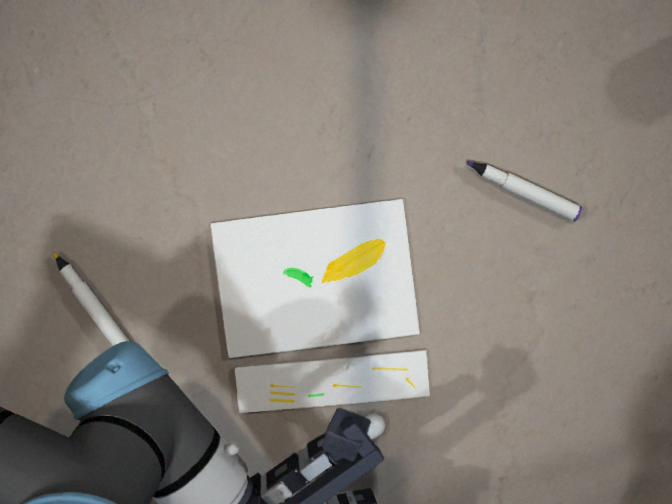

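Call:
move:
  target:
    - [0.17281,0.21155,-0.27297,0,0,0,-0.07,0,-0.91,-0.74,-0.07,0,-0.91,-0.74,1,0,0.72,0.7,-0.64,0.678,0.25,0.1,0.7,-0.9,0,0,0,0,0,0,0.754,0,0.576,0.696,0.754,0,0.576,0.696,0.754,0,0.576,0.696,0.714,0.678,0.226,0.168,0.4,-0.6]
    - [0.18569,0.21155,-0.26952,0,0,0,-0.07,0,-0.91,-0.74,-0.07,0,-0.91,-0.74,1,0,0.72,0.7,-0.64,0.678,0.25,0.1,0.7,-0.9,0,0,0,0,0,0,0.754,0,0.576,0.696,0.754,0,0.576,0.696,0.754,0,0.576,0.696,0.714,0.678,0.226,0.168,0.4,-0.6]
    - [0.18667,0.21329,-0.2732,0,0,0,-0.07,0,-0.91,-0.74,-0.07,0,-0.91,-0.74,1,0,0.72,0.7,-0.64,0.678,0.25,0.1,0.7,-0.9,0,0,0,0,0,0,0.754,0,0.576,0.696,0.754,0,0.576,0.696,0.754,0,0.576,0.696,0.714,0.678,0.226,0.168,0.4,-0.6]
    - [0.18707,0.21805,-0.27472,0,0,0,-0.07,0,-0.91,-0.74,-0.07,0,-0.91,-0.74,1,0,0.72,0.7,-0.64,0.678,0.25,0.1,0.7,-0.9,0,0,0,0,0,0,0.754,0,0.576,0.696,0.754,0,0.576,0.696,0.754,0,0.576,0.696,0.714,0.678,0.226,0.168,0.4,-0.6]
    - [0.18684,0.22436,-0.27398,0,0,0,-0.07,0,-0.91,-0.74,-0.07,0,-0.91,-0.74,1,0,0.72,0.7,-0.64,0.678,0.25,0.1,0.7,-0.9,0,0,0,0,0,0,0.754,0,0.576,0.696,0.754,0,0.576,0.696,0.754,0,0.576,0.696,0.714,0.678,0.226,0.168,0.4,-0.6]
    - [0.17396,0.22436,-0.27743,0,0,0,-0.07,0,-0.91,-0.74,-0.07,0,-0.91,-0.74,1,0,0.72,0.7,-0.64,0.678,0.25,0.1,0.7,-0.9,0,0,0,0,0,0,0.754,0,0.576,0.696,0.754,0,0.576,0.696,0.754,0,0.576,0.696,0.714,0.678,0.226,0.168,0.4,-0.6]
    - [0.15813,0.23639,-0.21902,0,0,0,-0.07,0,-0.91,-0.74,-0.07,0,-0.91,-0.74,1,0,0.72,0.7,-0.64,0.678,0.25,0.1,0.7,-0.9,0,0,0,0,0,0,0.754,0,0.576,0.696,0.754,0,0.576,0.696,0.754,0,0.576,0.696,0.714,0.678,0.226,0.168,0.4,-0.6]
    - [0.17101,0.23639,-0.21557,0,0,0,-0.07,0,-0.91,-0.74,-0.07,0,-0.91,-0.74,1,0,0.72,0.7,-0.64,0.678,0.25,0.1,0.7,-0.9,0,0,0,0,0,0,0.754,0,0.576,0.696,0.754,0,0.576,0.696,0.754,0,0.576,0.696,0.714,0.678,0.226,0.168,0.4,-0.6]
    - [0.17507,0.24747,-0.23077,0,0,0,-0.07,0,-0.91,-0.74,-0.07,0,-0.91,-0.74,1,0,0.72,0.7,-0.64,0.678,0.25,0.1,0.7,-0.9,0,0,0,0,0,0,0.754,0,0.576,0.696,0.754,0,0.576,0.696,0.754,0,0.576,0.696,0.714,0.678,0.226,0.168,0.4,-0.6]
    - [0.17813,0.26017,-0.24226,0,0,0,-0.07,0,-0.91,-0.74,-0.07,0,-0.91,-0.74,1,0,0.72,0.7,-0.64,0.678,0.25,0.1,0.7,-0.9,0,0,0,0,0,0,0.754,0,0.576,0.696,0.754,0,0.576,0.696,0.754,0,0.576,0.696,0.714,0.678,0.226,0.168,0.4,-0.6]
    - [0.17995,0.2728,-0.24915,0,0,0,-0.07,0,-0.91,-0.74,-0.07,0,-0.91,-0.74,1,0,0.72,0.7,-0.64,0.678,0.25,0.1,0.7,-0.9,0,0,0,0,0,0,0.754,0,0.576,0.696,0.754,0,0.576,0.696,0.754,0,0.576,0.696,0.714,0.678,0.226,0.168,0.4,-0.6]
    - [0.18129,0.28837,-0.25437,0,0,0,-0.07,0,-0.91,-0.74,-0.07,0,-0.91,-0.74,1,0,0.72,0.7,-0.64,0.678,0.25,0.1,0.7,-0.9,0,0,0,0,0,0,0.754,0,0.576,0.696,0.754,0,0.576,0.696,0.754,0,0.576,0.696,0.714,0.678,0.226,0.168,0.4,-0.6]
    - [0.18242,0.30547,-0.25875,0,0,0,-0.07,0,-0.91,-0.74,-0.07,0,-0.91,-0.74,1,0,0.72,0.7,-0.64,0.678,0.25,0.1,0.7,-0.9,0,0,0,0,0,0,0.754,0,0.576,0.696,0.754,0,0.576,0.696,0.754,0,0.576,0.696,0.714,0.678,0.226,0.168,0.4,-0.6]
    - [0.18299,0.3228,-0.26114,0,0,0,-0.07,0,-0.91,-0.74,-0.07,0,-0.91,-0.74,1,0,0.72,0.7,-0.64,0.678,0.25,0.1,0.7,-0.9,0,0,0,0,0,0,0.754,0,0.576,0.696,0.754,0,0.576,0.696,0.754,0,0.576,0.696,0.714,0.678,0.226,0.168,0.4,-0.6]
    - [0.1825,0.3414,-0.25954,0,0,0,-0.07,0,-0.91,-0.74,-0.07,0,-0.91,-0.74,1,0,0.72,0.7,-0.64,0.678,0.25,0.1,0.7,-0.9,0,0,0,0,0,0,0.754,0,0.576,0.696,0.754,0,0.576,0.696,0.754,0,0.576,0.696,0.714,0.678,0.226,0.168,0.4,-0.6]
  speed: [0.25, 0.02, 0.05, 0.05, 0.05, 0.06, 0.1, 0.02, 0.06, 0.06, 0.06, 0.06, 0.06, 0.06, 0.06]
  blend: [0, 0, 0.001, 0.001, 0, 0, 0, 0, 0.001, 0.001, 0.001, 0.001, 0.001, 0.001, 0]

Call:
move:
  target:
    - [0.00018,-0.0034,-0.0006,0,0,0,-0.07,0,-0.91,-0.74,-0.07,0,-0.91,-0.74,1,0,0.72,0.7,-0.64,0.678,0.25,0.1,0.7,-0.9,0,0,0,0,0,0,0.754,0,0.576,0.696,0.754,0,0.576,0.696,0.754,0,0.576,0.696,0.714,0.678,0.226,0.168,0.4,-0.6]
    - [-0.00007,-0.01542,0.00048,0,0,0,-0.07,0,-0.91,-0.74,-0.07,0,-0.91,-0.74,1,0,0.72,0.7,-0.64,0.678,0.25,0.1,0.7,-0.9,0,0,0,0,0,0,0.754,0,0.576,0.696,0.754,0,0.576,0.696,0.754,0,0.576,0.696,0.714,0.678,0.226,0.168,0.4,-0.6]
    - [-0.00065,-0.03226,0.00285,0,0,0,-0.07,0,-0.91,-0.74,-0.07,0,-0.91,-0.74,1,0,0.72,0.7,-0.64,0.678,0.25,0.1,0.7,-0.9,0,0,0,0,0,0,0.754,0,0.576,0.696,0.754,0,0.576,0.696,0.754,0,0.576,0.696,0.714,0.678,0.226,0.168,0.4,-0.6]
    - [-0.00179,-0.04921,0.00731,0,0,0,-0.07,0,-0.91,-0.74,-0.07,0,-0.91,-0.74,1,0,0.72,0.7,-0.64,0.678,0.25,0.1,0.7,-0.9,0,0,0,0,0,0,0.754,0,0.576,0.696,0.754,0,0.576,0.696,0.754,0,0.576,0.696,0.714,0.678,0.226,0.168,0.4,-0.6]
    - [-0.0032,-0.06491,0.01275,0,0,0,-0.07,0,-0.91,-0.74,-0.07,0,-0.91,-0.74,1,0,0.72,0.7,-0.64,0.678,0.25,0.1,0.7,-0.9,0,0,0,0,0,0,0.754,0,0.576,0.696,0.754,0,0.576,0.696,0.754,0,0.576,0.696,0.714,0.678,0.226,0.168,0.4,-0.6]
    - [-0.00504,-0.07732,0.01975,0,0,0,-0.07,0,-0.91,-0.74,-0.07,0,-0.91,-0.74,1,0,0.72,0.7,-0.64,0.678,0.25,0.1,0.7,-0.9,0,0,0,0,0,0,0.754,0,0.576,0.696,0.754,0,0.576,0.696,0.754,0,0.576,0.696,0.714,0.678,0.226,0.168,0.4,-0.6]
    - [-0.00796,-0.09047,0.03071,0,0,0,-0.07,0,-0.91,-0.74,-0.07,0,-0.91,-0.74,1,0,0.72,0.7,-0.64,0.678,0.25,0.1,0.7,-0.9,0,0,0,0,0,0,0.754,0,0.576,0.696,0.754,0,0.576,0.696,0.754,0,0.576,0.696,0.714,0.678,0.226,0.168,0.4,-0.6]
    - [-0.0108,-0.1029,0.04143,0,0,0,-0.07,0,-0.91,-0.74,-0.07,0,-0.91,-0.74,1,0,0.72,0.7,-0.64,0.678,0.25,0.1,0.7,-0.9,0,0,0,0,0,0,0.754,0,0.576,0.696,0.754,0,0.576,0.696,0.754,0,0.576,0.696,0.714,0.678,0.226,0.168,0.4,-0.6]
    - [-0.01104,-0.10206,0.04227,0,0,0,-0.07,0,-0.91,-0.74,-0.07,0,-0.91,-0.74,1,0,0.72,0.7,-0.64,0.678,0.25,0.1,0.7,-0.9,0,0,0,0,0,0,0.754,0,0.576,0.696,0.754,0,0.576,0.696,0.754,0,0.576,0.696,0.714,0.678,0.226,0.168,0.4,-0.6]
    - [-0.00849,-0.08702,0.03265,0,0,0,-0.07,0,-0.91,-0.74,-0.07,0,-0.91,-0.74,1,0,0.72,0.7,-0.64,0.678,0.25,0.1,0.7,-0.9,0,0,0,0,0,0,0.754,0,0.576,0.696,0.754,0,0.576,0.696,0.754,0,0.576,0.696,0.714,0.678,0.226,0.168,0.4,-0.6]
    - [-0.00571,-0.07337,0.02215,0,0,0,-0.07,0,-0.91,-0.74,-0.07,0,-0.91,-0.74,1,0,0.72,0.7,-0.64,0.678,0.25,0.1,0.7,-0.9,0,0,0,0,0,0,0.754,0,0.576,0.696,0.754,0,0.576,0.696,0.754,0,0.576,0.696,0.714,0.678,0.226,0.168,0.4,-0.6]
    - [-0.00384,-0.06111,0.01507,0,0,0,-0.07,0,-0.91,-0.74,-0.07,0,-0.91,-0.74,1,0,0.72,0.7,-0.64,0.678,0.25,0.1,0.7,-0.9,0,0,0,0,0,0,0.754,0,0.576,0.696,0.754,0,0.576,0.696,0.754,0,0.576,0.696,0.714,0.678,0.226,0.168,0.4,-0.6]
    - [-0.00238,-0.04539,0.00945,0,0,0,-0.07,0,-0.91,-0.74,-0.07,0,-0.91,-0.74,1,0,0.72,0.7,-0.64,0.678,0.25,0.1,0.7,-0.9,0,0,0,0,0,0,0.754,0,0.576,0.696,0.754,0,0.576,0.696,0.754,0,0.576,0.696,0.714,0.678,0.226,0.168,0.4,-0.6]
    - [-0.00123,-0.02852,0.00495,0,0,0,-0.07,0,-0.91,-0.74,-0.07,0,-0.91,-0.74,1,0,0.72,0.7,-0.64,0.678,0.25,0.1,0.7,-0.9,0,0,0,0,0,0,0.754,0,0.576,0.696,0.754,0,0.576,0.696,0.754,0,0.576,0.696,0.714,0.678,0.226,0.168,0.4,-0.6]
    - [-0.00062,-0.01219,0.00248,0,0,0,-0.07,0,-0.91,-0.74,-0.07,0,-0.91,-0.74,1,0,0.72,0.7,-0.64,0.678,0.25,0.1,0.7,-0.9,0,0,0,0,0,0,0.754,0,0.576,0.696,0.754,0,0.576,0.696,0.754,0,0.576,0.696,0.714,0.678,0.226,0.168,0.4,-0.6]
  speed: 0.06
  blend: 0.001

Call:
move:
  target:
    - [0.00039,0.0106,-0.0016,0,0,0,-0.07,0,-0.91,-0.74,-0.07,0,-0.91,-0.74,1,0,0.72,0.7,-0.64,0.678,0.25,0.1,0.7,-0.9,0,0,0,0,0,0,0.754,0,0.576,0.696,0.754,0,0.576,0.696,0.754,0,0.576,0.696,0.714,0.678,0.226,0.168,0.4,-0.6]
    - [0.00001,0.01226,-0.0002,0,0,0,-0.07,0,-0.91,-0.74,-0.07,0,-0.91,-0.74,1,0,0.72,0.7,-0.64,0.678,0.25,0.1,0.7,-0.9,0,0,0,0,0,0,0.754,0,0.576,0.696,0.754,0,0.576,0.696,0.754,0,0.576,0.696,0.714,0.678,0.226,0.168,0.4,-0.6]
    - [-0.00053,0.00327,0.00193,0,0,0,-0.07,0,-0.91,-0.74,-0.07,0,-0.91,-0.74,1,0,0.72,0.7,-0.64,0.678,0.25,0.1,0.7,-0.9,0,0,0,0,0,0,0.754,0,0.576,0.696,0.754,0,0.576,0.696,0.754,0,0.576,0.696,0.714,0.678,0.226,0.168,0.4,-0.6]
    - [-0.00119,-0.01259,0.00458,0,0,0,-0.07,0,-0.91,-0.74,-0.07,0,-0.91,-0.74,1,0,0.72,0.7,-0.64,0.678,0.25,0.1,0.7,-0.9,0,0,0,0,0,0,0.754,0,0.576,0.696,0.754,0,0.576,0.696,0.754,0,0.576,0.696,0.714,0.678,0.226,0.168,0.4,-0.6]
    - [-0.00234,-0.02946,0.00908,0,0,0,-0.07,0,-0.91,-0.74,-0.07,0,-0.91,-0.74,1,0,0.72,0.7,-0.64,0.678,0.25,0.1,0.7,-0.9,0,0,0,0,0,0,0.754,0,0.576,0.696,0.754,0,0.576,0.696,0.754,0,0.576,0.696,0.714,0.678,0.226,0.168,0.4,-0.6]
    - [-0.00383,-0.04514,0.0148,0,0,0,-0.07,0,-0.91,-0.74,-0.07,0,-0.91,-0.74,1,0,0.72,0.7,-0.64,0.678,0.25,0.1,0.7,-0.9,0,0,0,0,0,0,0.754,0,0.576,0.696,0.754,0,0.576,0.696,0.754,0,0.576,0.696,0.714,0.678,0.226,0.168,0.4,-0.6]
    - [-0.00573,-0.05719,0.02201,0,0,0,-0.07,0,-0.91,-0.74,-0.07,0,-0.91,-0.74,1,0,0.72,0.7,-0.64,0.678,0.25,0.1,0.7,-0.9,0,0,0,0,0,0,0.754,0,0.576,0.696,0.754,0,0.576,0.696,0.754,0,0.576,0.696,0.714,0.678,0.226,0.168,0.4,-0.6]
    - [-0.00842,-0.0713,0.03215,0,0,0,-0.07,0,-0.91,-0.74,-0.07,0,-0.91,-0.74,1,0,0.72,0.7,-0.64,0.678,0.25,0.1,0.7,-0.9,0,0,0,0,0,0,0.754,0,0.576,0.696,0.754,0,0.576,0.696,0.754,0,0.576,0.696,0.714,0.678,0.226,0.168,0.4,-0.6]
    - [-0.01072,-0.0889,0.0409,0,0,0,-0.07,0,-0.91,-0.74,-0.07,0,-0.91,-0.74,1,0,0.72,0.7,-0.64,0.678,0.25,0.1,0.7,-0.9,0,0,0,0,0,0,0.754,0,0.576,0.696,0.754,0,0.576,0.696,0.754,0,0.576,0.696,0.714,0.678,0.226,0.168,0.4,-0.6]
    - [-0.01096,-0.08799,0.04178,0,0,0,-0.07,0,-0.91,-0.74,-0.07,0,-0.91,-0.74,1,0,0.72,0.7,-0.64,0.678,0.25,0.1,0.7,-0.9,0,0,0,0,0,0,0.754,0,0.576,0.696,0.754,0,0.576,0.696,0.754,0,0.576,0.696,0.714,0.678,0.226,0.168,0.4,-0.6]
    - [-0.00896,-0.06784,0.03409,0,0,0,-0.07,0,-0.91,-0.74,-0.07,0,-0.91,-0.74,1,0,0.72,0.7,-0.64,0.678,0.25,0.1,0.7,-0.9,0,0,0,0,0,0,0.754,0,0.576,0.696,0.754,0,0.576,0.696,0.754,0,0.576,0.696,0.714,0.678,0.226,0.168,0.4,-0.6]
    - [-0.0064,-0.05324,0.02441,0,0,0,-0.07,0,-0.91,-0.74,-0.07,0,-0.91,-0.74,1,0,0.72,0.7,-0.64,0.678,0.25,0.1,0.7,-0.9,0,0,0,0,0,0,0.754,0,0.576,0.696,0.754,0,0.576,0.696,0.754,0,0.576,0.696,0.714,0.678,0.226,0.168,0.4,-0.6]
    - [-0.00447,-0.04134,0.01712,0,0,0,-0.07,0,-0.91,-0.74,-0.07,0,-0.91,-0.74,1,0,0.72,0.7,-0.64,0.678,0.25,0.1,0.7,-0.9,0,0,0,0,0,0,0.754,0,0.576,0.696,0.754,0,0.576,0.696,0.754,0,0.576,0.696,0.714,0.678,0.226,0.168,0.4,-0.6]
    - [-0.00293,-0.02564,0.01122,0,0,0,-0.07,0,-0.91,-0.74,-0.07,0,-0.91,-0.74,1,0,0.72,0.7,-0.64,0.678,0.25,0.1,0.7,-0.9,0,0,0,0,0,0,0.754,0,0.576,0.696,0.754,0,0.576,0.696,0.754,0,0.576,0.696,0.714,0.678,0.226,0.168,0.4,-0.6]
    - [-0.00177,-0.00884,0.00668,0,0,0,-0.07,0,-0.91,-0.74,-0.07,0,-0.91,-0.74,1,0,0.72,0.7,-0.64,0.678,0.25,0.1,0.7,-0.9,0,0,0,0,0,0,0.754,0,0.576,0.696,0.754,0,0.576,0.696,0.754,0,0.576,0.696,0.714,0.678,0.226,0.168,0.4,-0.6]
  speed: 0.06
  blend: 0.001

Call:
move:
  target:
    - [0.00069,0.01534,-0.00275,0,0,0,-0.07,0,-0.91,-0.74,-0.07,0,-0.91,-0.74,1,0,0.72,0.7,-0.64,0.678,0.25,0.1,0.7,-0.9,0,0,0,0,0,0,0.754,0,0.576,0.696,0.754,0,0.576,0.696,0.754,0,0.576,0.696,0.714,0.678,0.226,0.168,0.4,-0.6]
    - [0.00137,0.02291,-0.0054,0,0,0,-0.07,0,-0.91,-0.74,-0.07,0,-0.91,-0.74,1,0,0.72,0.7,-0.64,0.678,0.25,0.1,0.7,-0.9,0,0,0,0,0,0,0.754,0,0.576,0.696,0.754,0,0.576,0.696,0.754,0,0.576,0.696,0.714,0.678,0.226,0.168,0.4,-0.6]
    - [0.00092,0.02403,-0.00374,0,0,0,-0.07,0,-0.91,-0.74,-0.07,0,-0.91,-0.74,1,0,0.72,0.7,-0.64,0.678,0.25,0.1,0.7,-0.9,0,0,0,0,0,0,0.754,0,0.576,0.696,0.754,0,0.576,0.696,0.754,0,0.576,0.696,0.714,0.678,0.226,0.168,0.4,-0.6]
    - [0.00017,0.01835,-0.00088,0,0,0,-0.07,0,-0.91,-0.74,-0.07,0,-0.91,-0.74,1,0,0.72,0.7,-0.64,0.678,0.25,0.1,0.7,-0.9,0,0,0,0,0,0,0.754,0,0.576,0.696,0.754,0,0.576,0.696,0.754,0,0.576,0.696,0.714,0.678,0.226,0.168,0.4,-0.6]
    - [-0.00055,0.00353,0.00198,0,0,0,-0.07,0,-0.91,-0.74,-0.07,0,-0.91,-0.74,1,0,0.72,0.7,-0.64,0.678,0.25,0.1,0.7,-0.9,0,0,0,0,0,0,0.754,0,0.576,0.696,0.754,0,0.576,0.696,0.754,0,0.576,0.696,0.714,0.678,0.226,0.168,0.4,-0.6]
    - [-0.00172,-0.0132,0.00656,0,0,0,-0.07,0,-0.91,-0.74,-0.07,0,-0.91,-0.74,1,0,0.72,0.7,-0.64,0.678,0.25,0.1,0.7,-0.9,0,0,0,0,0,0,0.754,0,0.576,0.696,0.754,0,0.576,0.696,0.754,0,0.576,0.696,0.714,0.678,0.226,0.168,0.4,-0.6]
    - [-0.0033,-0.02898,0.0126,0,0,0,-0.07,0,-0.91,-0.74,-0.07,0,-0.91,-0.74,1,0,0.72,0.7,-0.64,0.678,0.25,0.1,0.7,-0.9,0,0,0,0,0,0,0.754,0,0.576,0.696,0.754,0,0.576,0.696,0.754,0,0.576,0.696,0.714,0.678,0.226,0.168,0.4,-0.6]
    - [-0.00525,-0.04067,0.02001,0,0,0,-0.07,0,-0.91,-0.74,-0.07,0,-0.91,-0.74,1,0,0.72,0.7,-0.64,0.678,0.25,0.1,0.7,-0.9,0,0,0,0,0,0,0.754,0,0.576,0.696,0.754,0,0.576,0.696,0.754,0,0.576,0.696,0.714,0.678,0.226,0.168,0.4,-0.6]
    - [-0.0077,-0.05569,0.02927,0,0,0,-0.07,0,-0.91,-0.74,-0.07,0,-0.91,-0.74,1,0,0.72,0.7,-0.64,0.678,0.25,0.1,0.7,-0.9,0,0,0,0,0,0,0.754,0,0.576,0.696,0.754,0,0.576,0.696,0.754,0,0.576,0.696,0.714,0.678,0.226,0.168,0.4,-0.6]
    - [-0.00885,-0.06935,0.03371,0,0,0,-0.07,0,-0.91,-0.74,-0.07,0,-0.91,-0.74,1,0,0.72,0.7,-0.64,0.678,0.25,0.1,0.7,-0.9,0,0,0,0,0,0,0.754,0,0.576,0.696,0.754,0,0.576,0.696,0.754,0,0.576,0.696,0.714,0.678,0.226,0.168,0.4,-0.6]
    - [-0.00944,-0.07835,0.03602,0,0,0,-0.07,0,-0.91,-0.74,-0.07,0,-0.91,-0.74,1,0,0.72,0.7,-0.64,0.678,0.25,0.1,0.7,-0.9,0,0,0,0,0,0,0.754,0,0.576,0.696,0.754,0,0.576,0.696,0.754,0,0.576,0.696,0.714,0.678,0.226,0.168,0.4,-0.6]
    - [-0.00963,-0.08374,0.03681,0,0,0,-0.07,0,-0.91,-0.74,-0.07,0,-0.91,-0.74,1,0,0.72,0.7,-0.64,0.678,0.25,0.1,0.7,-0.9,0,0,0,0,0,0,0.754,0,0.576,0.696,0.754,0,0.576,0.696,0.754,0,0.576,0.696,0.714,0.678,0.226,0.168,0.4,-0.6]
    - [-0.02251,-0.08374,0.03336,0,0,0,-0.07,0,-0.91,-0.74,-0.07,0,-0.91,-0.74,1,0,0.72,0.7,-0.64,0.678,0.25,0.1,0.7,-0.9,0,0,0,0,0,0,0.754,0,0.576,0.696,0.754,0,0.576,0.696,0.754,0,0.576,0.696,0.714,0.678,0.226,0.168,0.4,-0.6]
  speed: 0.06
  blend: [0.001, 0.001, 0.001, 0.001, 0.001, 0.001, 0.001, 0.001, 0.001, 0.001, 0.001, 0, 0]

Scene clock: 2162.40 s.
left_arm: end_effector_position=(+0.5993, -0.5368, +0.0397) hand_goal=(-0.070, +0.000, -0.910, -0.740, -0.070, +0.000, -0.910, -0.740, +1.000, +0.000, +0.720, +0.700, -0.640, +0.678, +0.250, +0.100) hand_measured=(-0.044, +0.008, -0.784, -0.650, -0.042, +0.010, -0.786, -0.654, +1.000, +0.002, +0.720, +0.702, -0.634, +0.676, +0.248, +0.098) hand_current_ma=(+57, +9, +446, +287, +67, +12, +443, +269, +0, +1, +0, +2, +9, -3, -3, -3) hand_state=(blocked, goal, blocked, blocked, blocked, goal, blocked, blocked, goal, goal, goal, goal, goal, goal, goal, goal) hand_current_limit=0.70 hand_speed=-0.90 end_effector_quat_wxyz=(+0.208, +0.745, +0.273, -0.572) | right_arm: end_effector_position=(+0.5502, -0.2501, +0.3505) hand_goal=(+0.754, +0.000, +0.576, +0.696, +0.754, +0.000, +0.576, +0.696, +0.754, +0.000, +0.576, +0.696, +0.714, +0.678, +0.226, +0.168) hand_measured=(+0.750, +0.000, +0.576, +0.696, +0.750, +0.000, +0.576, +0.696, +0.750, +0.000, +0.576, +0.696, +0.712, +0.678, +0.224, +0.168) hand_current_ma=(-17, +0, +2, +0, -17, +0, +2, +0, -18, +0, +2, +0, -9, -3, -9, -1) hand_state=(goal, goal, goal, goal, goal, goal, goal, goal, goal, goal, goal, goal, goal, goal, goal, goal) hand_current_limit=0.40 hand_speed=-0.60 end_effector_quat_wxyz=(-0.109, -0.067, +0.955, -0.269)
Joint positions: left_arm=[2.874 -2.633 -0.924 -2.285 0.652 1.209] | right_arm=[-0.551 -1.303 1.299 -1.722 -2.141 -2.308]
Joint torques (N m): left_arm=[-9.53 44.57 28.24 -0.67 -1.58 -0.2] | right_arm=[3.45 -38.48 -20.71 -4.93 -0.85 1.21]
Wrist force (N, zeroed by zero_wrist_force on left_arm): left_arm=[-6.6 -2.3 -2.1] | right_arm=[0.1 -0.1 0.1]
Wrist torque (N m, zeroed by zero_wrist_force on left_arm): left_arm=[0.04 0.41 -0.56] | right_arm=[-0.01 -0.01 0.02]
Wrist force, peak (N, zeroed by zero_wrist_force on left_arm): left_arm=[-7.8 -2.7 -2.4] | right_arm=[0.1 0.0 -0.6]
Hand target: left_arm +0.5993, -0.5368, +0.0397; +0.208, +0.745, +0.273, -0.572 | right_arm +0.5502, -0.2501, +0.3505; -0.109, -0.067, +0.955, -0.269
Off the commanded pose: left_arm 0.000 m, 0 deg | right_arm 0.000 m, 0 deg.
move: done

Scene clock: 2165.10 s.
left_arm: end_effector_position=(+0.5934, -0.5322, +0.0397) hand_goal=(-0.070, +0.000, -0.910, -0.740, -0.070, +0.000, -0.910, -0.740, +1.000, +0.000, +0.720, +0.700, -0.640, +0.678, +0.250, +0.100) hand_measured=(-0.044, +0.010, -0.784, -0.650, -0.042, +0.010, -0.786, -0.656, +1.000, +0.002, +0.720, +0.702, -0.634, +0.676, +0.248, +0.098) hand_current_ma=(+57, +11, +446, +287, +67, +15, +443, +265, +0, +1, +0, +2, +9, -3, -3, -3) hand_state=(blocked, goal, blocked, blocked, blocked, goal, blocked, blocked, goal, goal, goal, goal, goal, goal, goal, goal) hand_current_limit=0.70 hand_speed=-0.90 end_effector_quat_wxyz=(+0.208, +0.745, +0.273, -0.572) | right_arm: end_effector_position=(+0.5502, -0.2501, +0.3505) hand_goal=(+0.754, +0.000, +0.576, +0.696, +0.754, +0.000, +0.576, +0.696, +0.754, +0.000, +0.576, +0.696, +0.714, +0.678, +0.226, +0.168) hand_measured=(+0.750, +0.000, +0.576, +0.696, +0.750, +0.000, +0.576, +0.696, +0.750, +0.000, +0.576, +0.696, +0.712, +0.678, +0.224, +0.168) hand_current_ma=(-17, +0, +2, +0, -17, +0, +2, +0, -18, +0, +2, +0, -9, -3, -9, -1) hand_state=(goal, goal, goal, goal, goal, goal, goal, goal, goal, goal, goal, goal, goal, goal, goal, goal) hand_current_limit=0.40 hand_speed=-0.60 end_effector_quat_wxyz=(-0.109, -0.067, +0.955, -0.269)
Joint positions: left_arm=[2.878 -2.613 -0.963 -2.268 0.655 1.212] | right_arm=[-0.551 -1.303 1.299 -1.722 -2.141 -2.308]
Joint torques (N m): left_arm=[-10.09 45.67 28.77 -0.9 -1.55 1.87] | right_arm=[3.03 -38.69 -21.32 -5.09 -0.92 1.29]
Wrist force (N, zeroed by zero_wrist_force on left_arm): left_arm=[-5.2 -1.7 -1.2] | right_arm=[-0.2 0.0 0.0]
Wrist torque (N m, zeroed by zero_wrist_force on left_arm): left_arm=[0.00 0.30 -0.42] | right_arm=[0.02 0.03 0.00]
Wrist force, peak (N, zeroed by zero_wrist_force on left_arm): left_arm=[-7.8 -0.3 -3.0] | right_arm=[0.0 -0.5 0.2]
Hand target: left_arm +0.5934, -0.5322, +0.0397; +0.208, +0.745, +0.273, -0.572 | right_arm +0.5502, -0.2501, +0.3505; -0.109, -0.067, +0.955, -0.269
Off the commanded pose: left_arm 0.000 m, 0 deg | right_arm 0.000 m, 0 deg.
move: done; blend cut to 0.0004 m at target 8, 0.0004 m at target 9

Scene clock: 2167.77 s.
left_arm: end_effector_position=(+0.5868, -0.5308, +0.0397) hand_goal=(-0.070, +0.000, -0.910, -0.740, -0.070, +0.000, -0.910, -0.740, +1.000, +0.000, +0.720, +0.700, -0.640, +0.678, +0.250, +0.100) hand_measured=(-0.044, +0.010, -0.784, -0.650, -0.042, +0.012, -0.786, -0.656, +1.000, +0.002, +0.720, +0.702, -0.634, +0.676, +0.248, +0.098) hand_current_ma=(+57, +12, +446, +287, +67, +15, +443, +262, +0, +1, +0, +2, +9, -3, -3, -3) hand_state=(blocked, goal, blocked, blocked, blocked, goal, blocked, blocked, goal, goal, goal, goal, goal, goal, goal, goal) hand_current_limit=0.70 hand_speed=-0.90 end_effector_quat_wxyz=(+0.208, +0.745, +0.273, -0.572) | right_arm: end_effector_position=(+0.5502, -0.2501, +0.3505) hand_goal=(+0.754, +0.000, +0.576, +0.696, +0.754, +0.000, +0.576, +0.696, +0.754, +0.000, +0.576, +0.696, +0.714, +0.678, +0.226, +0.168) hand_measured=(+0.750, +0.000, +0.576, +0.696, +0.750, +0.000, +0.576, +0.696, +0.750, +0.000, +0.576, +0.696, +0.712, +0.678, +0.224, +0.168) hand_current_ma=(-17, +0, +2, +0, -17, +0, +2, +0, -18, +0, +2, +0, -9, -3, -9, -1) hand_state=(goal, goal, goal, goal, goal, goal, goal, goal, goal, goal, goal, goal, goal, goal, goal, goal) hand_current_limit=0.40 hand_speed=-0.60 end_effector_quat_wxyz=(-0.109, -0.067, +0.955, -0.269)
Joint positions: left_arm=[2.877 -2.596 -0.998 -2.25 0.655 1.212] | right_arm=[-0.551 -1.303 1.299 -1.722 -2.141 -2.308]
Joint torques (N m): left_arm=[-9.67 47.2 31.04 -1.04 -1.59 1.75] | right_arm=[3.65 -39.13 -21.19 -4.99 -0.95 1.26]
Wrist force (N, zeroed by zero_wrist_force on left_arm): left_arm=[-4.3 -1.5 -1.0] | right_arm=[0.1 -0.2 0.0]
Wrist torque (N m, zeroed by zero_wrist_force on left_arm): left_arm=[-0.02 0.25 -0.33] | right_arm=[0.00 0.00 0.02]
Wrist force, peak (N, zeroed by zero_wrist_force on left_arm): left_arm=[-6.1 -2.2 -1.7] | right_arm=[0.1 -0.4 0.1]
Hand target: left_arm +0.5868, -0.5308, +0.0397; +0.208, +0.745, +0.273, -0.572 | right_arm +0.5502, -0.2501, +0.3505; -0.109, -0.067, +0.955, -0.269
Off the commanded pose: left_arm 0.000 m, 0 deg | right_arm 0.000 m, 0 deg.
move: done; blend cut to 0.0007 m at target 1, 0.0007 m at target 2, 0.0004 m at target 9, 0.0004 m at target 10

Scene clock: 2169.97 s.
left_arm: end_effector_position=(+0.5370, -0.5071, +0.0476) hand_goal=(-0.070, +0.000, -0.910, -0.740, -0.070, +0.000, -0.910, -0.740, +1.000, +0.000, +0.720, +0.700, -0.640, +0.678, +0.250, +0.100) hand_measured=(-0.044, +0.010, -0.784, -0.652, -0.042, +0.012, -0.786, -0.658, +1.000, +0.002, +0.720, +0.702, -0.634, +0.676, +0.248, +0.098) hand_current_ma=(+57, +12, +446, +278, +67, +15, +443, +259, +0, +1, +0, +2, +9, -3, -3, -3) hand_state=(blocked, goal, blocked, blocked, blocked, goal, blocked, blocked, goal, goal, goal, goal, goal, goal, goal, goal) hand_current_limit=0.70 hand_speed=-0.90 end_effector_quat_wxyz=(+0.208, +0.745, +0.273, -0.572) | right_arm: end_effector_position=(+0.5502, -0.2501, +0.3505) hand_goal=(+0.754, +0.000, +0.576, +0.696, +0.754, +0.000, +0.576, +0.696, +0.754, +0.000, +0.576, +0.696, +0.714, +0.678, +0.226, +0.168) hand_measured=(+0.750, +0.000, +0.576, +0.696, +0.750, +0.000, +0.576, +0.696, +0.750, +0.000, +0.576, +0.696, +0.712, +0.678, +0.224, +0.168) hand_current_ma=(-17, +0, +2, +0, -17, +0, +2, +0, -18, +0, +2, +0, -9, -3, -9, -1) hand_state=(goal, goal, goal, goal, goal, goal, goal, goal, goal, goal, goal, goal, goal, goal, goal, goal) hand_current_limit=0.40 hand_speed=-0.60 end_effector_quat_wxyz=(-0.109, -0.067, +0.955, -0.269)
Joint positions: left_arm=[2.891 -2.46 -1.249 -2.143 0.668 1.222] | right_arm=[-0.551 -1.303 1.299 -1.722 -2.141 -2.308]
Joint torques (N m): left_arm=[9.97 59.7 29.75 -1.44 -0.2 -1.23] | right_arm=[4.1 -37.52 -20.35 -5 -0.98 1.22]
Wrist force (N, zeroed by zero_wrist_force on left_arm): left_arm=[-0.3 -0.2 -0.3] | right_arm=[-0.3 -0.2 -0.1]
Wrist torque (N m, zeroed by zero_wrist_force on left_arm): left_arm=[0.01 0.02 -0.02] | right_arm=[0.01 0.06 -0.01]
Wrist force, peak (N, zeroed by zero_wrist_force on left_arm): left_arm=[-6.1 -2.0 -1.6] | right_arm=[0.1 -0.4 -0.2]
Hand target: left_arm +0.5370, -0.5071, +0.0477; +0.208, +0.745, +0.273, -0.572 | right_arm +0.5502, -0.2501, +0.3505; -0.109, -0.067, +0.955, -0.269
Off the commanded pose: left_arm 0.000 m, 0 deg | right_arm 0.000 m, 0 deg.
move: done; blend cut to 0.0006 m at target 2, 0.0006 m at target 3

Call:
move:
  target:
    - [0.00035,0.01391,-0.00151,0,0,0,-0.07,0,-0.91,-0.74,-0.07,0,-0.91,-0.74,1,0,0.72,0.7,-0.64,0.678,0.25,0.1,0.7,-0.9,0,0,0,0,0,0,0.754,0,0.576,0.696,0.754,0,0.576,0.696,0.754,0,0.576,0.696,0.714,0.678,0.226,0.168,0.4,-0.6]
    - [0.01323,0.01391,0.00194,0,0,0,-0.07,0,-0.91,-0.74,-0.07,0,-0.91,-0.74,1,0,0.72,0.7,-0.64,0.678,0.25,0.1,0.7,-0.9,0,0,0,0,0,0,0.754,0,0.576,0.696,0.754,0,0.576,0.696,0.754,0,0.576,0.696,0.714,0.678,0.226,0.168,0.4,-0.6]
    - [0.0093,0.04492,0.01607,0,0,0,-0.07,0,-0.91,-0.74,-0.07,0,-0.91,-0.74,1,0,0.72,0.7,-0.64,0.678,0.25,0.1,0.7,-0.9,0,0,0,0,0,0,0.754,0,0.576,0.696,0.754,0,0.576,0.696,0.754,0,0.576,0.696,0.714,0.678,0.226,0.168,0.4,-0.6]
    - [0.00575,0.08068,0.02867,0,0,0,-0.07,0,-0.91,-0.74,-0.07,0,-0.91,-0.74,1,0,0.72,0.7,-0.64,0.678,0.25,0.1,0.7,-0.9,0,0,0,0,0,0,0.754,0,0.576,0.696,0.754,0,0.576,0.696,0.754,0,0.576,0.696,0.714,0.678,0.226,0.168,0.4,-0.6]
    - [0.00398,0.11071,0.03481,0,0,0,-0.07,0,-0.91,-0.74,-0.07,0,-0.91,-0.74,1,0,0.72,0.7,-0.64,0.678,0.25,0.1,0.7,-0.9,0,0,0,0,0,0,0.754,0,0.576,0.696,0.754,0,0.576,0.696,0.754,0,0.576,0.696,0.714,0.678,0.226,0.168,0.4,-0.6]
    - [0.00383,0.12787,0.03512,0,0,0,-0.07,0,-0.91,-0.74,-0.07,0,-0.91,-0.74,1,0,0.72,0.7,-0.64,0.678,0.25,0.1,0.7,-0.9,0,0,0,0,0,0,0.754,0,0.576,0.696,0.754,0,0.576,0.696,0.754,0,0.576,0.696,0.714,0.678,0.226,0.168,0.4,-0.6]
    - [0.0029,0.12577,0.0386,0,0,0,-0.07,0,-0.91,-0.74,-0.07,0,-0.91,-0.74,1,0,0.72,0.7,-0.64,0.678,0.25,0.1,0.7,-0.9,0,0,0,0,0,0,0.754,0,0.576,0.696,0.754,0,0.576,0.696,0.754,0,0.576,0.696,0.714,0.678,0.226,0.168,0.4,-0.6]
    - [0.00305,0.10861,0.03829,0,0,0,-0.07,0,-0.91,-0.74,-0.07,0,-0.91,-0.74,1,0,0.72,0.7,-0.64,0.678,0.25,0.1,0.7,-0.9,0,0,0,0,0,0,0.754,0,0.576,0.696,0.754,0,0.576,0.696,0.754,0,0.576,0.696,0.714,0.678,0.226,0.168,0.4,-0.6]
    - [0.00472,0.07837,0.0325,0,0,0,-0.07,0,-0.91,-0.74,-0.07,0,-0.91,-0.74,1,0,0.72,0.7,-0.64,0.678,0.25,0.1,0.7,-0.9,0,0,0,0,0,0,0.754,0,0.576,0.696,0.754,0,0.576,0.696,0.754,0,0.576,0.696,0.714,0.678,0.226,0.168,0.4,-0.6]
    - [0.00827,0.04261,0.01989,0,0,0,-0.07,0,-0.91,-0.74,-0.07,0,-0.91,-0.74,1,0,0.72,0.7,-0.64,0.678,0.25,0.1,0.7,-0.9,0,0,0,0,0,0,0.754,0,0.576,0.696,0.754,0,0.576,0.696,0.754,0,0.576,0.696,0.714,0.678,0.226,0.168,0.4,-0.6]
    - [0.01268,0.0078,0.0041,0,0,0,-0.07,0,-0.91,-0.74,-0.07,0,-0.91,-0.74,1,0,0.72,0.7,-0.64,0.678,0.25,0.1,0.7,-0.9,0,0,0,0,0,0,0.754,0,0.576,0.696,0.754,0,0.576,0.696,0.754,0,0.576,0.696,0.714,0.678,0.226,0.168,0.4,-0.6]
    - [0.01219,0.00282,0.00597,0,0,0,-0.07,0,-0.91,-0.74,-0.07,0,-0.91,-0.74,1,0,0.72,0.7,-0.64,0.678,0.25,0.1,0.7,-0.9,0,0,0,0,0,0,0.754,0,0.576,0.696,0.754,0,0.576,0.696,0.754,0,0.576,0.696,0.714,0.678,0.226,0.168,0.4,-0.6]
    - [0.00725,0.04031,0.02372,0,0,0,-0.07,0,-0.91,-0.74,-0.07,0,-0.91,-0.74,1,0,0.72,0.7,-0.64,0.678,0.25,0.1,0.7,-0.9,0,0,0,0,0,0,0.754,0,0.576,0.696,0.754,0,0.576,0.696,0.754,0,0.576,0.696,0.714,0.678,0.226,0.168,0.4,-0.6]
    - [0.0037,0.07607,0.03632,0,0,0,-0.07,0,-0.91,-0.74,-0.07,0,-0.91,-0.74,1,0,0.72,0.7,-0.64,0.678,0.25,0.1,0.7,-0.9,0,0,0,0,0,0,0.754,0,0.576,0.696,0.754,0,0.576,0.696,0.754,0,0.576,0.696,0.714,0.678,0.226,0.168,0.4,-0.6]
    - [0.00206,0.10931,0.04193,0,0,0,-0.07,0,-0.91,-0.74,-0.07,0,-0.91,-0.74,1,0,0.72,0.7,-0.64,0.678,0.25,0.1,0.7,-0.9,0,0,0,0,0,0,0.754,0,0.576,0.696,0.754,0,0.576,0.696,0.754,0,0.576,0.696,0.714,0.678,0.226,0.168,0.4,-0.6]
  speed: [0.06, 0.02, 0.07, 0.07, 0.07, 0.07, 0.07, 0.07, 0.07, 0.07, 0.07, 0.07, 0.07, 0.07, 0.07]
  blend: [0, 0, 0.002, 0.002, 0.002, 0.001, 0.001, 0.002, 0.002, 0.002, 0.001, 0.001, 0.002, 0.002, 0]

Call:
move:
  target:
    - [0.0002,0.01406,-0.00096,0,0,0,-0.07,0,-0.91,-0.74,-0.07,0,-0.91,-0.74,1,0,0.72,0.7,-0.64,0.678,0.25,0.1,0.7,-0.9,0,0,0,0,0,0,0.754,0,0.576,0.696,0.754,0,0.576,0.696,0.754,0,0.576,0.696,0.714,0.678,0.226,0.168,0.4,-0.6]
    - [-0.00088,0.00483,0.00318,0,0,0,-0.07,0,-0.91,-0.74,-0.07,0,-0.91,-0.74,1,0,0.72,0.7,-0.64,0.678,0.25,0.1,0.7,-0.9,0,0,0,0,0,0,0.754,0,0.576,0.696,0.754,0,0.576,0.696,0.754,0,0.576,0.696,0.714,0.678,0.226,0.168,0.4,-0.6]
    - [0.00061,-0.03554,-0.00178,0,0,0,-0.07,0,-0.91,-0.74,-0.07,0,-0.91,-0.74,1,0,0.72,0.7,-0.64,0.678,0.25,0.1,0.7,-0.9,0,0,0,0,0,0,0.754,0,0.576,0.696,0.754,0,0.576,0.696,0.754,0,0.576,0.696,0.714,0.678,0.226,0.168,0.4,-0.6]
    - [0.00416,-0.0713,-0.01439,0,0,0,-0.07,0,-0.91,-0.74,-0.07,0,-0.91,-0.74,1,0,0.72,0.7,-0.64,0.678,0.25,0.1,0.7,-0.9,0,0,0,0,0,0,0.754,0,0.576,0.696,0.754,0,0.576,0.696,0.754,0,0.576,0.696,0.714,0.678,0.226,0.168,0.4,-0.6]
    - [0.00933,-0.11023,-0.03295,0,0,0,-0.07,0,-0.91,-0.74,-0.07,0,-0.91,-0.74,1,0,0.72,0.7,-0.64,0.678,0.25,0.1,0.7,-0.9,0,0,0,0,0,0,0.754,0,0.576,0.696,0.754,0,0.576,0.696,0.754,0,0.576,0.696,0.714,0.678,0.226,0.168,0.4,-0.6]
    - [0.0083,-0.11254,-0.02912,0,0,0,-0.07,0,-0.91,-0.74,-0.07,0,-0.91,-0.74,1,0,0.72,0.7,-0.64,0.678,0.25,0.1,0.7,-0.9,0,0,0,0,0,0,0.754,0,0.576,0.696,0.754,0,0.576,0.696,0.754,0,0.576,0.696,0.714,0.678,0.226,0.168,0.4,-0.6]
    - [0.00314,-0.07361,-0.01056,0,0,0,-0.07,0,-0.91,-0.74,-0.07,0,-0.91,-0.74,1,0,0.72,0.7,-0.64,0.678,0.25,0.1,0.7,-0.9,0,0,0,0,0,0,0.754,0,0.576,0.696,0.754,0,0.576,0.696,0.754,0,0.576,0.696,0.714,0.678,0.226,0.168,0.4,-0.6]
    - [-0.00032,-0.03764,0.0017,0,0,0,-0.07,0,-0.91,-0.74,-0.07,0,-0.91,-0.74,1,0,0.72,0.7,-0.64,0.678,0.25,0.1,0.7,-0.9,0,0,0,0,0,0,0.754,0,0.576,0.696,0.754,0,0.576,0.696,0.754,0,0.576,0.696,0.714,0.678,0.226,0.168,0.4,-0.6]
    - [-0.00131,-0.00293,0.00487,0,0,0,-0.07,0,-0.91,-0.74,-0.07,0,-0.91,-0.74,1,0,0.72,0.7,-0.64,0.678,0.25,0.1,0.7,-0.9,0,0,0,0,0,0,0.754,0,0.576,0.696,0.754,0,0.576,0.696,0.754,0,0.576,0.696,0.714,0.678,0.226,0.168,0.4,-0.6]
    - [-0.00199,-0.01226,0.00755,0,0,0,-0.07,0,-0.91,-0.74,-0.07,0,-0.91,-0.74,1,0,0.72,0.7,-0.64,0.678,0.25,0.1,0.7,-0.9,0,0,0,0,0,0,0.754,0,0.576,0.696,0.754,0,0.576,0.696,0.754,0,0.576,0.696,0.714,0.678,0.226,0.168,0.4,-0.6]
    - [-0.00125,-0.03973,0.00517,0,0,0,-0.07,0,-0.91,-0.74,-0.07,0,-0.91,-0.74,1,0,0.72,0.7,-0.64,0.678,0.25,0.1,0.7,-0.9,0,0,0,0,0,0,0.754,0,0.576,0.696,0.754,0,0.576,0.696,0.754,0,0.576,0.696,0.714,0.678,0.226,0.168,0.4,-0.6]
    - [0.00211,-0.07591,-0.00673,0,0,0,-0.07,0,-0.91,-0.74,-0.07,0,-0.91,-0.74,1,0,0.72,0.7,-0.64,0.678,0.25,0.1,0.7,-0.9,0,0,0,0,0,0,0.754,0,0.576,0.696,0.754,0,0.576,0.696,0.754,0,0.576,0.696,0.714,0.678,0.226,0.168,0.4,-0.6]
    - [0.00703,-0.11247,-0.02444,0,0,0,-0.07,0,-0.91,-0.74,-0.07,0,-0.91,-0.74,1,0,0.72,0.7,-0.64,0.678,0.25,0.1,0.7,-0.9,0,0,0,0,0,0,0.754,0,0.576,0.696,0.754,0,0.576,0.696,0.754,0,0.576,0.696,0.714,0.678,0.226,0.168,0.4,-0.6]
    - [0.00552,-0.11004,-0.01889,0,0,0,-0.07,0,-0.91,-0.74,-0.07,0,-0.91,-0.74,1,0,0.72,0.7,-0.64,0.678,0.25,0.1,0.7,-0.9,0,0,0,0,0,0,0.754,0,0.576,0.696,0.754,0,0.576,0.696,0.754,0,0.576,0.696,0.714,0.678,0.226,0.168,0.4,-0.6]
    - [0.00109,-0.07822,-0.00291,0,0,0,-0.07,0,-0.91,-0.74,-0.07,0,-0.91,-0.74,1,0,0.72,0.7,-0.64,0.678,0.25,0.1,0.7,-0.9,0,0,0,0,0,0,0.754,0,0.576,0.696,0.754,0,0.576,0.696,0.754,0,0.576,0.696,0.714,0.678,0.226,0.168,0.4,-0.6]
  speed: 0.07
  blend: [0.001, 0.001, 0.002, 0.002, 0.001, 0.001, 0.002, 0.002, 0.001, 0.001, 0.002, 0.002, 0.001, 0.001, 0]

Call:
move:
  target:
    - [-0.00196,0.02475,0.0069,0,0,0,-0.07,0,-0.91,-0.74,-0.07,0,-0.91,-0.74,1,0,0.72,0.7,-0.64,0.678,0.25,0.1,0.7,-0.9,0,0,0,0,0,0,0.754,0,0.576,0.696,0.754,0,0.576,0.696,0.754,0,0.576,0.696,0.714,0.678,0.226,0.168,0.4,-0.6]
    - [-0.00233,0.0142,0.00843,0,0,0,-0.07,0,-0.91,-0.74,-0.07,0,-0.91,-0.74,1,0,0.72,0.7,-0.64,0.678,0.25,0.1,0.7,-0.9,0,0,0,0,0,0,0.754,0,0.576,0.696,0.754,0,0.576,0.696,0.754,0,0.576,0.696,0.714,0.678,0.226,0.168,0.4,-0.6]
    - [-0.00093,-0.0021,0.00348,0,0,0,-0.07,0,-0.91,-0.74,-0.07,0,-0.91,-0.74,1,0,0.72,0.7,-0.64,0.678,0.25,0.1,0.7,-0.9,0,0,0,0,0,0,0.754,0,0.576,0.696,0.754,0,0.576,0.696,0.754,0,0.576,0.696,0.714,0.678,0.226,0.168,0.4,-0.6]
    - [0.00112,-0.01692,-0.0039,0,0,0,-0.07,0,-0.91,-0.74,-0.07,0,-0.91,-0.74,1,0,0.72,0.7,-0.64,0.678,0.25,0.1,0.7,-0.9,0,0,0,0,0,0,0.754,0,0.576,0.696,0.754,0,0.576,0.696,0.754,0,0.576,0.696,0.714,0.678,0.226,0.168,0.4,-0.6]
    - [0.0033,-0.02854,-0.01181,0,0,0,-0.07,0,-0.91,-0.74,-0.07,0,-0.91,-0.74,1,0,0.72,0.7,-0.64,0.678,0.25,0.1,0.7,-0.9,0,0,0,0,0,0,0.754,0,0.576,0.696,0.754,0,0.576,0.696,0.754,0,0.576,0.696,0.714,0.678,0.226,0.168,0.4,-0.6]
    - [-0.00958,-0.02854,-0.01526,0,0,0,-0.07,0,-0.91,-0.74,-0.07,0,-0.91,-0.74,1,0,0.72,0.7,-0.64,0.678,0.25,0.1,0.7,-0.9,0,0,0,0,0,0,0.754,0,0.576,0.696,0.754,0,0.576,0.696,0.754,0,0.576,0.696,0.714,0.678,0.226,0.168,0.4,-0.6]
    - [-0.00335,-0.033,-0.03824,0,0,0,-0.07,0,-0.91,-0.74,-0.07,0,-0.91,-0.74,1,0,0.72,0.7,-0.64,0.678,0.25,0.1,0.7,-0.9,0,0,0,0,0,0,0.754,0,0.576,0.696,0.754,0,0.576,0.696,0.754,0,0.576,0.696,0.714,0.678,0.226,0.168,0.4,-0.6]
    - [0.00953,-0.033,-0.03479,0,0,0,-0.07,0,-0.91,-0.74,-0.07,0,-0.91,-0.74,1,0,0.72,0.7,-0.64,0.678,0.25,0.1,0.7,-0.9,0,0,0,0,0,0,0.754,0,0.576,0.696,0.754,0,0.576,0.696,0.754,0,0.576,0.696,0.714,0.678,0.226,0.168,0.4,-0.6]
    - [0.01061,-0.05778,-0.03845,0,0,0,-0.07,0,-0.91,-0.74,-0.07,0,-0.91,-0.74,1,0,0.72,0.7,-0.64,0.678,0.25,0.1,0.7,-0.9,0,0,0,0,0,0,0.754,0,0.576,0.696,0.754,0,0.576,0.696,0.754,0,0.576,0.696,0.714,0.678,0.226,0.168,0.4,-0.6]
    - [0.00996,-0.06168,-0.03598,0,0,0,-0.07,0,-0.91,-0.74,-0.07,0,-0.91,-0.74,1,0,0.72,0.7,-0.64,0.678,0.25,0.1,0.7,-0.9,0,0,0,0,0,0,0.754,0,0.576,0.696,0.754,0,0.576,0.696,0.754,0,0.576,0.696,0.714,0.678,0.226,0.168,0.4,-0.6]
    - [0.00854,-0.03231,-0.03115,0,0,0,-0.07,0,-0.91,-0.74,-0.07,0,-0.91,-0.74,1,0,0.72,0.7,-0.64,0.678,0.25,0.1,0.7,-0.9,0,0,0,0,0,0,0.754,0,0.576,0.696,0.754,0,0.576,0.696,0.754,0,0.576,0.696,0.714,0.678,0.226,0.168,0.4,-0.6]
    - [0.00757,-0.03254,-0.02755,0,0,0,-0.07,0,-0.91,-0.74,-0.07,0,-0.91,-0.74,1,0,0.72,0.7,-0.64,0.678,0.25,0.1,0.7,-0.9,0,0,0,0,0,0,0.754,0,0.576,0.696,0.754,0,0.576,0.696,0.754,0,0.576,0.696,0.714,0.678,0.226,0.168,0.4,-0.6]
    - [0.00886,-0.06269,-0.03189,0,0,0,-0.07,0,-0.91,-0.74,-0.07,0,-0.91,-0.74,1,0,0.72,0.7,-0.64,0.678,0.25,0.1,0.7,-0.9,0,0,0,0,0,0,0.754,0,0.576,0.696,0.754,0,0.576,0.696,0.754,0,0.576,0.696,0.714,0.678,0.226,0.168,0.4,-0.6]
    - [-0.00402,-0.06269,-0.03534,0,0,0,-0.07,0,-0.91,-0.74,-0.07,0,-0.91,-0.74,1,0,0.72,0.7,-0.64,0.678,0.25,0.1,0.7,-0.9,0,0,0,0,0,0,0.754,0,0.576,0.696,0.754,0,0.576,0.696,0.754,0,0.576,0.696,0.714,0.678,0.226,0.168,0.4,-0.6]
    - [-0.16072,-0.26773,0.17801,0,0,0,-0.07,0,-0.91,-0.74,-0.07,0,-0.91,-0.74,1,0,0.72,0.7,-0.64,0.678,0.25,0.1,0.7,-0.9,0,0,0,0,0,0,0.754,0,0.576,0.696,0.754,0,0.576,0.696,0.754,0,0.576,0.696,0.714,0.678,0.226,0.168,0.4,-0.6]
  speed: [0.07, 0.07, 0.07, 0.07, 0.07, 0.07, 0.1, 0.02, 0.07, 0.07, 0.07, 0.07, 0.07, 0.07, 0.25]
  blend: [0.001, 0.001, 0.001, 0.002, 0, 0, 0, 0, 0.001, 0.001, 0.001, 0.001, 0, 0, 0]
  cameras: ["cam_above"]

Call:
zoom_image:
  camera: "cam_above"
  region: [270, 225, 400, 315]

Scene clock: 2264.73 s.
left_arm: end_effector_position=(+0.5609, -0.5727, +0.0398) hand_goal=(-0.070, +0.000, -0.910, -0.740, -0.070, +0.000, -0.910, -0.740, +1.000, +0.000, +0.720, +0.700, -0.640, +0.678, +0.250, +0.100) hand_measured=(-0.044, +0.010, -0.784, -0.652, -0.042, +0.012, -0.786, -0.658, +1.000, +0.002, +0.720, +0.702, -0.634, +0.676, +0.248, +0.098) hand_current_ma=(+57, +12, +446, +278, +67, +15, +443, +258, +0, +1, +0, +2, +9, -3, -3, -3) hand_state=(blocked, goal, blocked, blocked, blocked, goal, blocked, blocked, goal, goal, goal, goal, goal, goal, goal, goal) hand_current_limit=0.70 hand_speed=-0.90 end_effector_quat_wxyz=(+0.208, +0.745, +0.273, -0.572) | right_arm: end_effector_position=(+0.5502, -0.2501, +0.3505) hand_goal=(+0.754, +0.000, +0.576, +0.696, +0.754, +0.000, +0.576, +0.696, +0.754, +0.000, +0.576, +0.696, +0.714, +0.678, +0.226, +0.168) hand_measured=(+0.750, +0.000, +0.576, +0.696, +0.750, +0.000, +0.576, +0.696, +0.750, +0.000, +0.576, +0.696, +0.712, +0.678, +0.224, +0.168) hand_current_ma=(-17, +0, +2, +0, -17, +0, +2, +0, -18, +0, +2, +0, -9, -3, -9, -1) hand_state=(goal, goal, goal, goal, goal, goal, goal, goal, goal, goal, goal, goal, goal, goal, goal, goal) hand_current_limit=0.40 hand_speed=-0.60 end_effector_quat_wxyz=(-0.109, -0.067, +0.955, -0.269)
Joint positions: left_arm=[2.814 -2.579 -1.037 -2.19 0.598 1.164] | right_arm=[-0.551 -1.303 1.299 -1.722 -2.141 -2.308]
Joint torques (N m): left_arm=[-9.78 44.09 30.45 -0.82 -1.67 -1.15] | right_arm=[3.7 -38.03 -20.72 -4.95 -0.84 1.37]
Wrist force (N, zeroed by zero_wrist_force on left_arm): left_arm=[-3.9 -1.3 -1.1] | right_arm=[-0.1 0.1 -0.1]
Wrist torque (N m, zeroed by zero_wrist_force on left_arm): left_arm=[0.01 0.26 -0.30] | right_arm=[0.04 0.04 0.01]
Wrist force, peak (N, zeroed by zero_wrist_force on left_arm): left_arm=[-5.3 -1.9 -1.6] | right_arm=[-0.2 -0.5 0.2]
Hand target: left_arm +0.5609, -0.5727, +0.0398; +0.208, +0.745, +0.273, -0.572 | right_arm +0.5502, -0.2501, +0.3505; -0.109, -0.067, +0.955, -0.269
Off the commanded pose: left_arm 0.000 m, 0 deg | right_arm 0.000 m, 0 deg.
move: done

Scene clock: 2268.87 s.
left_arm: end_effector_position=(+0.5321, -0.5355, +0.0397) hand_goal=(-0.070, +0.000, -0.910, -0.740, -0.070, +0.000, -0.910, -0.740, +1.000, +0.000, +0.720, +0.700, -0.640, +0.678, +0.250, +0.100) hand_measured=(-0.044, +0.010, -0.784, -0.652, -0.042, +0.012, -0.786, -0.658, +1.000, +0.002, +0.720, +0.702, -0.634, +0.676, +0.248, +0.098) hand_current_ma=(+57, +12, +446, +278, +67, +15, +443, +258, +0, +1, +0, +2, +9, -3, -3, -3) hand_state=(blocked, goal, blocked, blocked, blocked, goal, blocked, blocked, goal, goal, goal, goal, goal, goal, goal, goal) hand_current_limit=0.70 hand_speed=-0.90 end_effector_quat_wxyz=(+0.208, +0.745, +0.273, -0.572) | right_arm: end_effector_position=(+0.5502, -0.2501, +0.3505) hand_goal=(+0.754, +0.000, +0.576, +0.696, +0.754, +0.000, +0.576, +0.696, +0.754, +0.000, +0.576, +0.696, +0.714, +0.678, +0.226, +0.168) hand_measured=(+0.750, +0.000, +0.576, +0.696, +0.750, +0.000, +0.576, +0.696, +0.750, +0.000, +0.576, +0.696, +0.712, +0.678, +0.224, +0.168) hand_current_ma=(-17, +0, +2, +0, -17, +0, +2, +0, -18, +0, +2, +0, -9, -3, -9, -1) hand_state=(goal, goal, goal, goal, goal, goal, goal, goal, goal, goal, goal, goal, goal, goal, goal, goal) hand_current_limit=0.40 hand_speed=-0.60 end_effector_quat_wxyz=(-0.109, -0.067, +0.955, -0.269)
Joint positions: left_arm=[2.851 -2.484 -1.226 -2.118 0.631 1.193] | right_arm=[-0.551 -1.303 1.299 -1.722 -2.141 -2.308]
Joint torques (N m): left_arm=[-9.77 42.53 29.59 -1.17 -1.74 -1.18] | right_arm=[5.37 -38.51 -19.3 -4.94 -0.8 1.49]
Wrist force (N, zeroed by zero_wrist_force on left_arm): left_arm=[-2.7 -1.0 -1.1] | right_arm=[-0.1 0.1 0.2]
Wrist torque (N m, zeroed by zero_wrist_force on left_arm): left_arm=[0.02 0.19 -0.15] | right_arm=[0.02 0.02 0.00]
Wrist force, peak (N, zeroed by zero_wrist_force on left_arm): left_arm=[-5.1 -2.0 -1.5] | right_arm=[0.0 -0.5 0.1]
Hand target: left_arm +0.5321, -0.5356, +0.0397; +0.208, +0.745, +0.273, -0.572 | right_arm +0.5502, -0.2501, +0.3505; -0.109, -0.067, +0.955, -0.269
Off the commanded pose: left_arm 0.000 m, 0 deg | right_arm 0.000 m, 0 deg.
move: done

Scene clock: 2274.17 s.
left_arm: end_effector_position=(+0.3308, -0.4953, +0.1056) hand_goal=(-0.070, +0.000, -0.910, -0.740, -0.070, +0.000, -0.910, -0.740, +1.000, +0.000, +0.720, +0.700, -0.640, +0.678, +0.250, +0.100) hand_measured=(-0.044, +0.010, -0.784, -0.652, -0.042, +0.012, -0.786, -0.658, +1.000, +0.002, +0.720, +0.702, -0.634, +0.676, +0.248, +0.098) hand_current_ma=(+57, +12, +446, +278, +67, +15, +443, +258, +0, +1, +0, +2, +9, -3, -3, -3) hand_state=(blocked, goal, blocked, blocked, blocked, goal, blocked, blocked, goal, goal, goal, goal, goal, goal, goal, goal) hand_current_limit=0.70 hand_speed=-0.90 end_effector_quat_wxyz=(+0.208, +0.745, +0.273, -0.572) | right_arm: end_effector_position=(+0.5502, -0.2501, +0.3505) hand_goal=(+0.754, +0.000, +0.576, +0.696, +0.754, +0.000, +0.576, +0.696, +0.754, +0.000, +0.576, +0.696, +0.714, +0.678, +0.226, +0.168) hand_measured=(+0.750, +0.000, +0.576, +0.696, +0.750, +0.000, +0.576, +0.696, +0.750, +0.000, +0.576, +0.696, +0.712, +0.678, +0.224, +0.168) hand_current_ma=(-17, +0, +2, +0, -17, +0, +2, +0, -18, +0, +2, +0, -9, -3, -9, -1) hand_state=(goal, goal, goal, goal, goal, goal, goal, goal, goal, goal, goal, goal, goal, goal, goal, goal) hand_current_limit=0.40 hand_speed=-0.60 end_effector_quat_wxyz=(-0.109, -0.067, +0.955, -0.269)
Joint positions: left_arm=[2.813 -2.014 -1.89 -1.901 0.597 1.163] | right_arm=[-0.551 -1.303 1.299 -1.722 -2.141 -2.308]
Joint torques (N m): left_arm=[-10.41 41.47 6.41 2.32 -1.6 -1.27] | right_arm=[4.23 -37.63 -20.38 -4.9 -0.94 1.32]
Wrist force (N, zeroed by zero_wrist_force on left_arm): left_arm=[-0.1 -0.2 -0.3] | right_arm=[0.0 -0.1 0.0]
Wrist torque (N m, zeroed by zero_wrist_force on left_arm): left_arm=[0.00 0.02 0.09] | right_arm=[0.01 0.02 0.01]
Wrist force, peak (N, zeroed by zero_wrist_force on left_arm): left_arm=[-4.8 1.3 -0.9] | right_arm=[0.3 -0.4 0.2]
Hand target: left_arm +0.3307, -0.4953, +0.1056; +0.208, +0.745, +0.273, -0.572 | right_arm +0.5502, -0.2501, +0.3505; -0.109, -0.067, +0.955, -0.269
Off the commanded pose: left_arm 0.000 m, 0 deg | right_arm 0.000 m, 0 deg.
move: done
Images, in order (width x height): cam_above 672x504.

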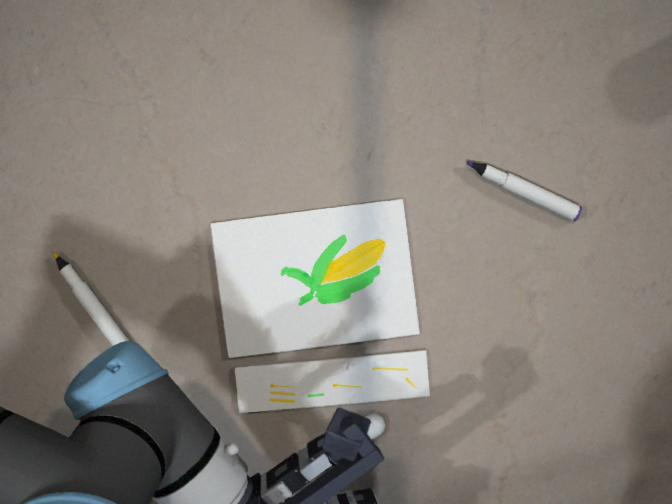

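Scaled by 3.877.

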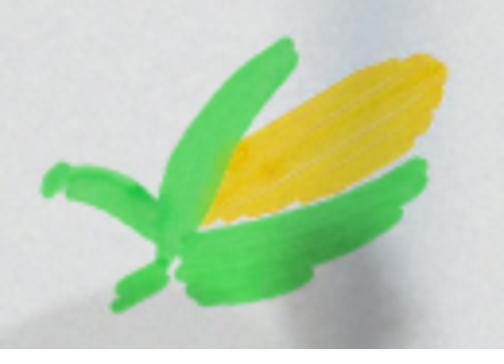

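Call:
zoom_image:
  camera: "cam_above"
  region: [450, 140, 600, 240]

Scaled by 3.360.

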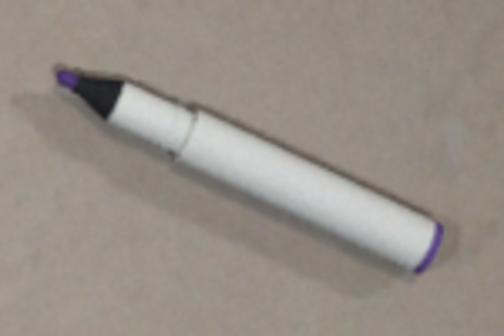

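Call:
move:
  target: [0.03278,-0.15234,-0.73013,0.14197,0.4065,-0.10896,-0.07,0,-0.91,-0.74,-0.07,0,-0.91,-0.74,1,0,0.72,0.7,-0.64,0.678,0.25,0.1,0.7,-0.9,-0.29239,0.7215,-0.21698,0.18676,-0.29299,-0.18699,0.288,0,-0.708,0.725,0.288,0,-0.708,0.725,1,0,0.72,0.7,-0.66,0.678,0.157,0.005,0.6,-0.7]
  speed: 0.3
  cameras: ["cam_above", "cam_high"]

Scene clock: 2326.77 s.
left_arm: end_effector_position=(+0.5996, -0.1498, +0.2002) hand_goal=(-0.070, +0.000, -0.910, -0.740, -0.070, +0.000, -0.910, -0.740, +1.000, +0.000, +0.720, +0.700, -0.640, +0.678, +0.250, +0.100) hand_measured=(-0.044, +0.010, -0.784, -0.652, -0.042, +0.012, -0.786, -0.658, +0.994, +0.002, +0.720, +0.702, -0.638, +0.676, +0.248, +0.098) hand_current_ma=(+57, +12, +446, +277, +67, +15, +443, +258, -8, +1, +0, +2, +3, -3, -3, -3) hand_state=(blocked, goal, blocked, blocked, blocked, goal, blocked, blocked, goal, goal, goal, goal, goal, goal, goal, goal) hand_current_limit=0.70 hand_speed=-0.90 end_effector_quat_wxyz=(-0.244, +0.907, +0.331, -0.089) | right_arm: end_effector_position=(+0.6612, +0.1972, +0.1999) hand_goal=(+0.288, +0.000, -0.708, +0.726, +0.288, +0.000, -0.708, +0.726, +1.000, +0.000, +0.720, +0.700, -0.660, +0.678, +0.158, +0.006) hand_measured=(+0.288, +0.000, -0.702, +0.724, +0.288, +0.000, -0.700, +0.724, +0.978, +0.000, +0.712, +0.696, -0.656, +0.678, +0.156, +0.008) hand_current_ma=(+1, +0, +25, -9, +1, +0, +32, -9, -93, +0, -27, -11, +13, -3, -7, +6) hand_state=(goal, goal, goal, goal, goal, goal, goal, goal, blocked, goal, goal, goal, goal, goal, goal, goal) hand_current_limit=0.60 hand_speed=-0.70 end_effector_quat_wxyz=(+0.267, -0.464, +0.732, -0.422)
Joint positions: left_arm=[3.04 -1.932 -1.416 -1.76 1.927 0.697] | right_arm=[0.207 -1.132 1.79 -3.172 -2.122 -2.779]
Joint torques (N m): left_arm=[9.99 29.6 33.09 3.74 1.92 0.69] | right_arm=[9.79 -30.53 -27.26 -5.24 2.1 -1.32]
Wrist force (N, zeroed by zero_wrist_force on left_arm): left_arm=[0.7 -1.2 -0.3] | right_arm=[-0.6 -0.6 -0.2]
Wrist torque (N m, zeroed by zero_wrist_force on left_arm): left_arm=[-0.12 0.09 0.08] | right_arm=[-0.02 0.11 -0.02]
Wrist force, peak (N, zeroed by zero_wrist_force on left_arm): left_arm=[1.5 -1.6 -0.3] | right_arm=[-1.7 -0.3 -0.5]
Hand target: left_arm +0.5996, -0.1498, +0.2002; -0.244, +0.907, +0.331, -0.089 | right_arm +0.6612, +0.1972, +0.1998; +0.267, -0.464, +0.732, -0.422
Off the commanded pose: left_arm 0.000 m, 0 deg | right_arm 0.000 m, 0 deg.
move: done
Images, in order (width x height): cam_high 672x504, cam_above 672x504.

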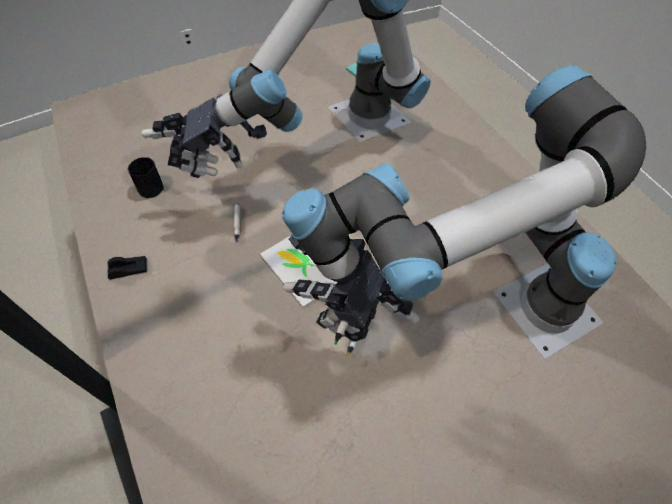

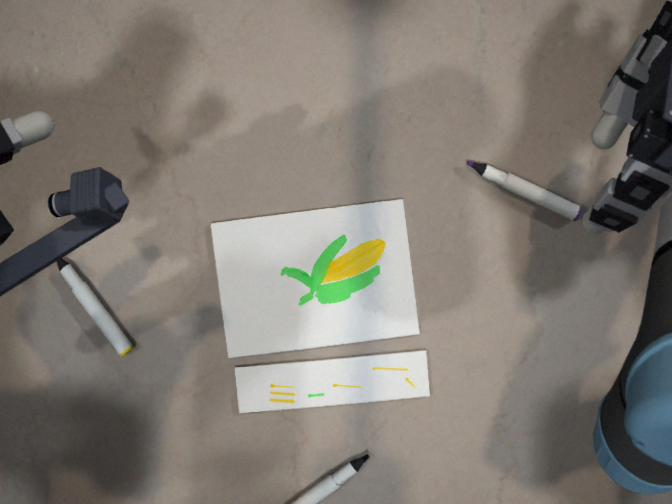

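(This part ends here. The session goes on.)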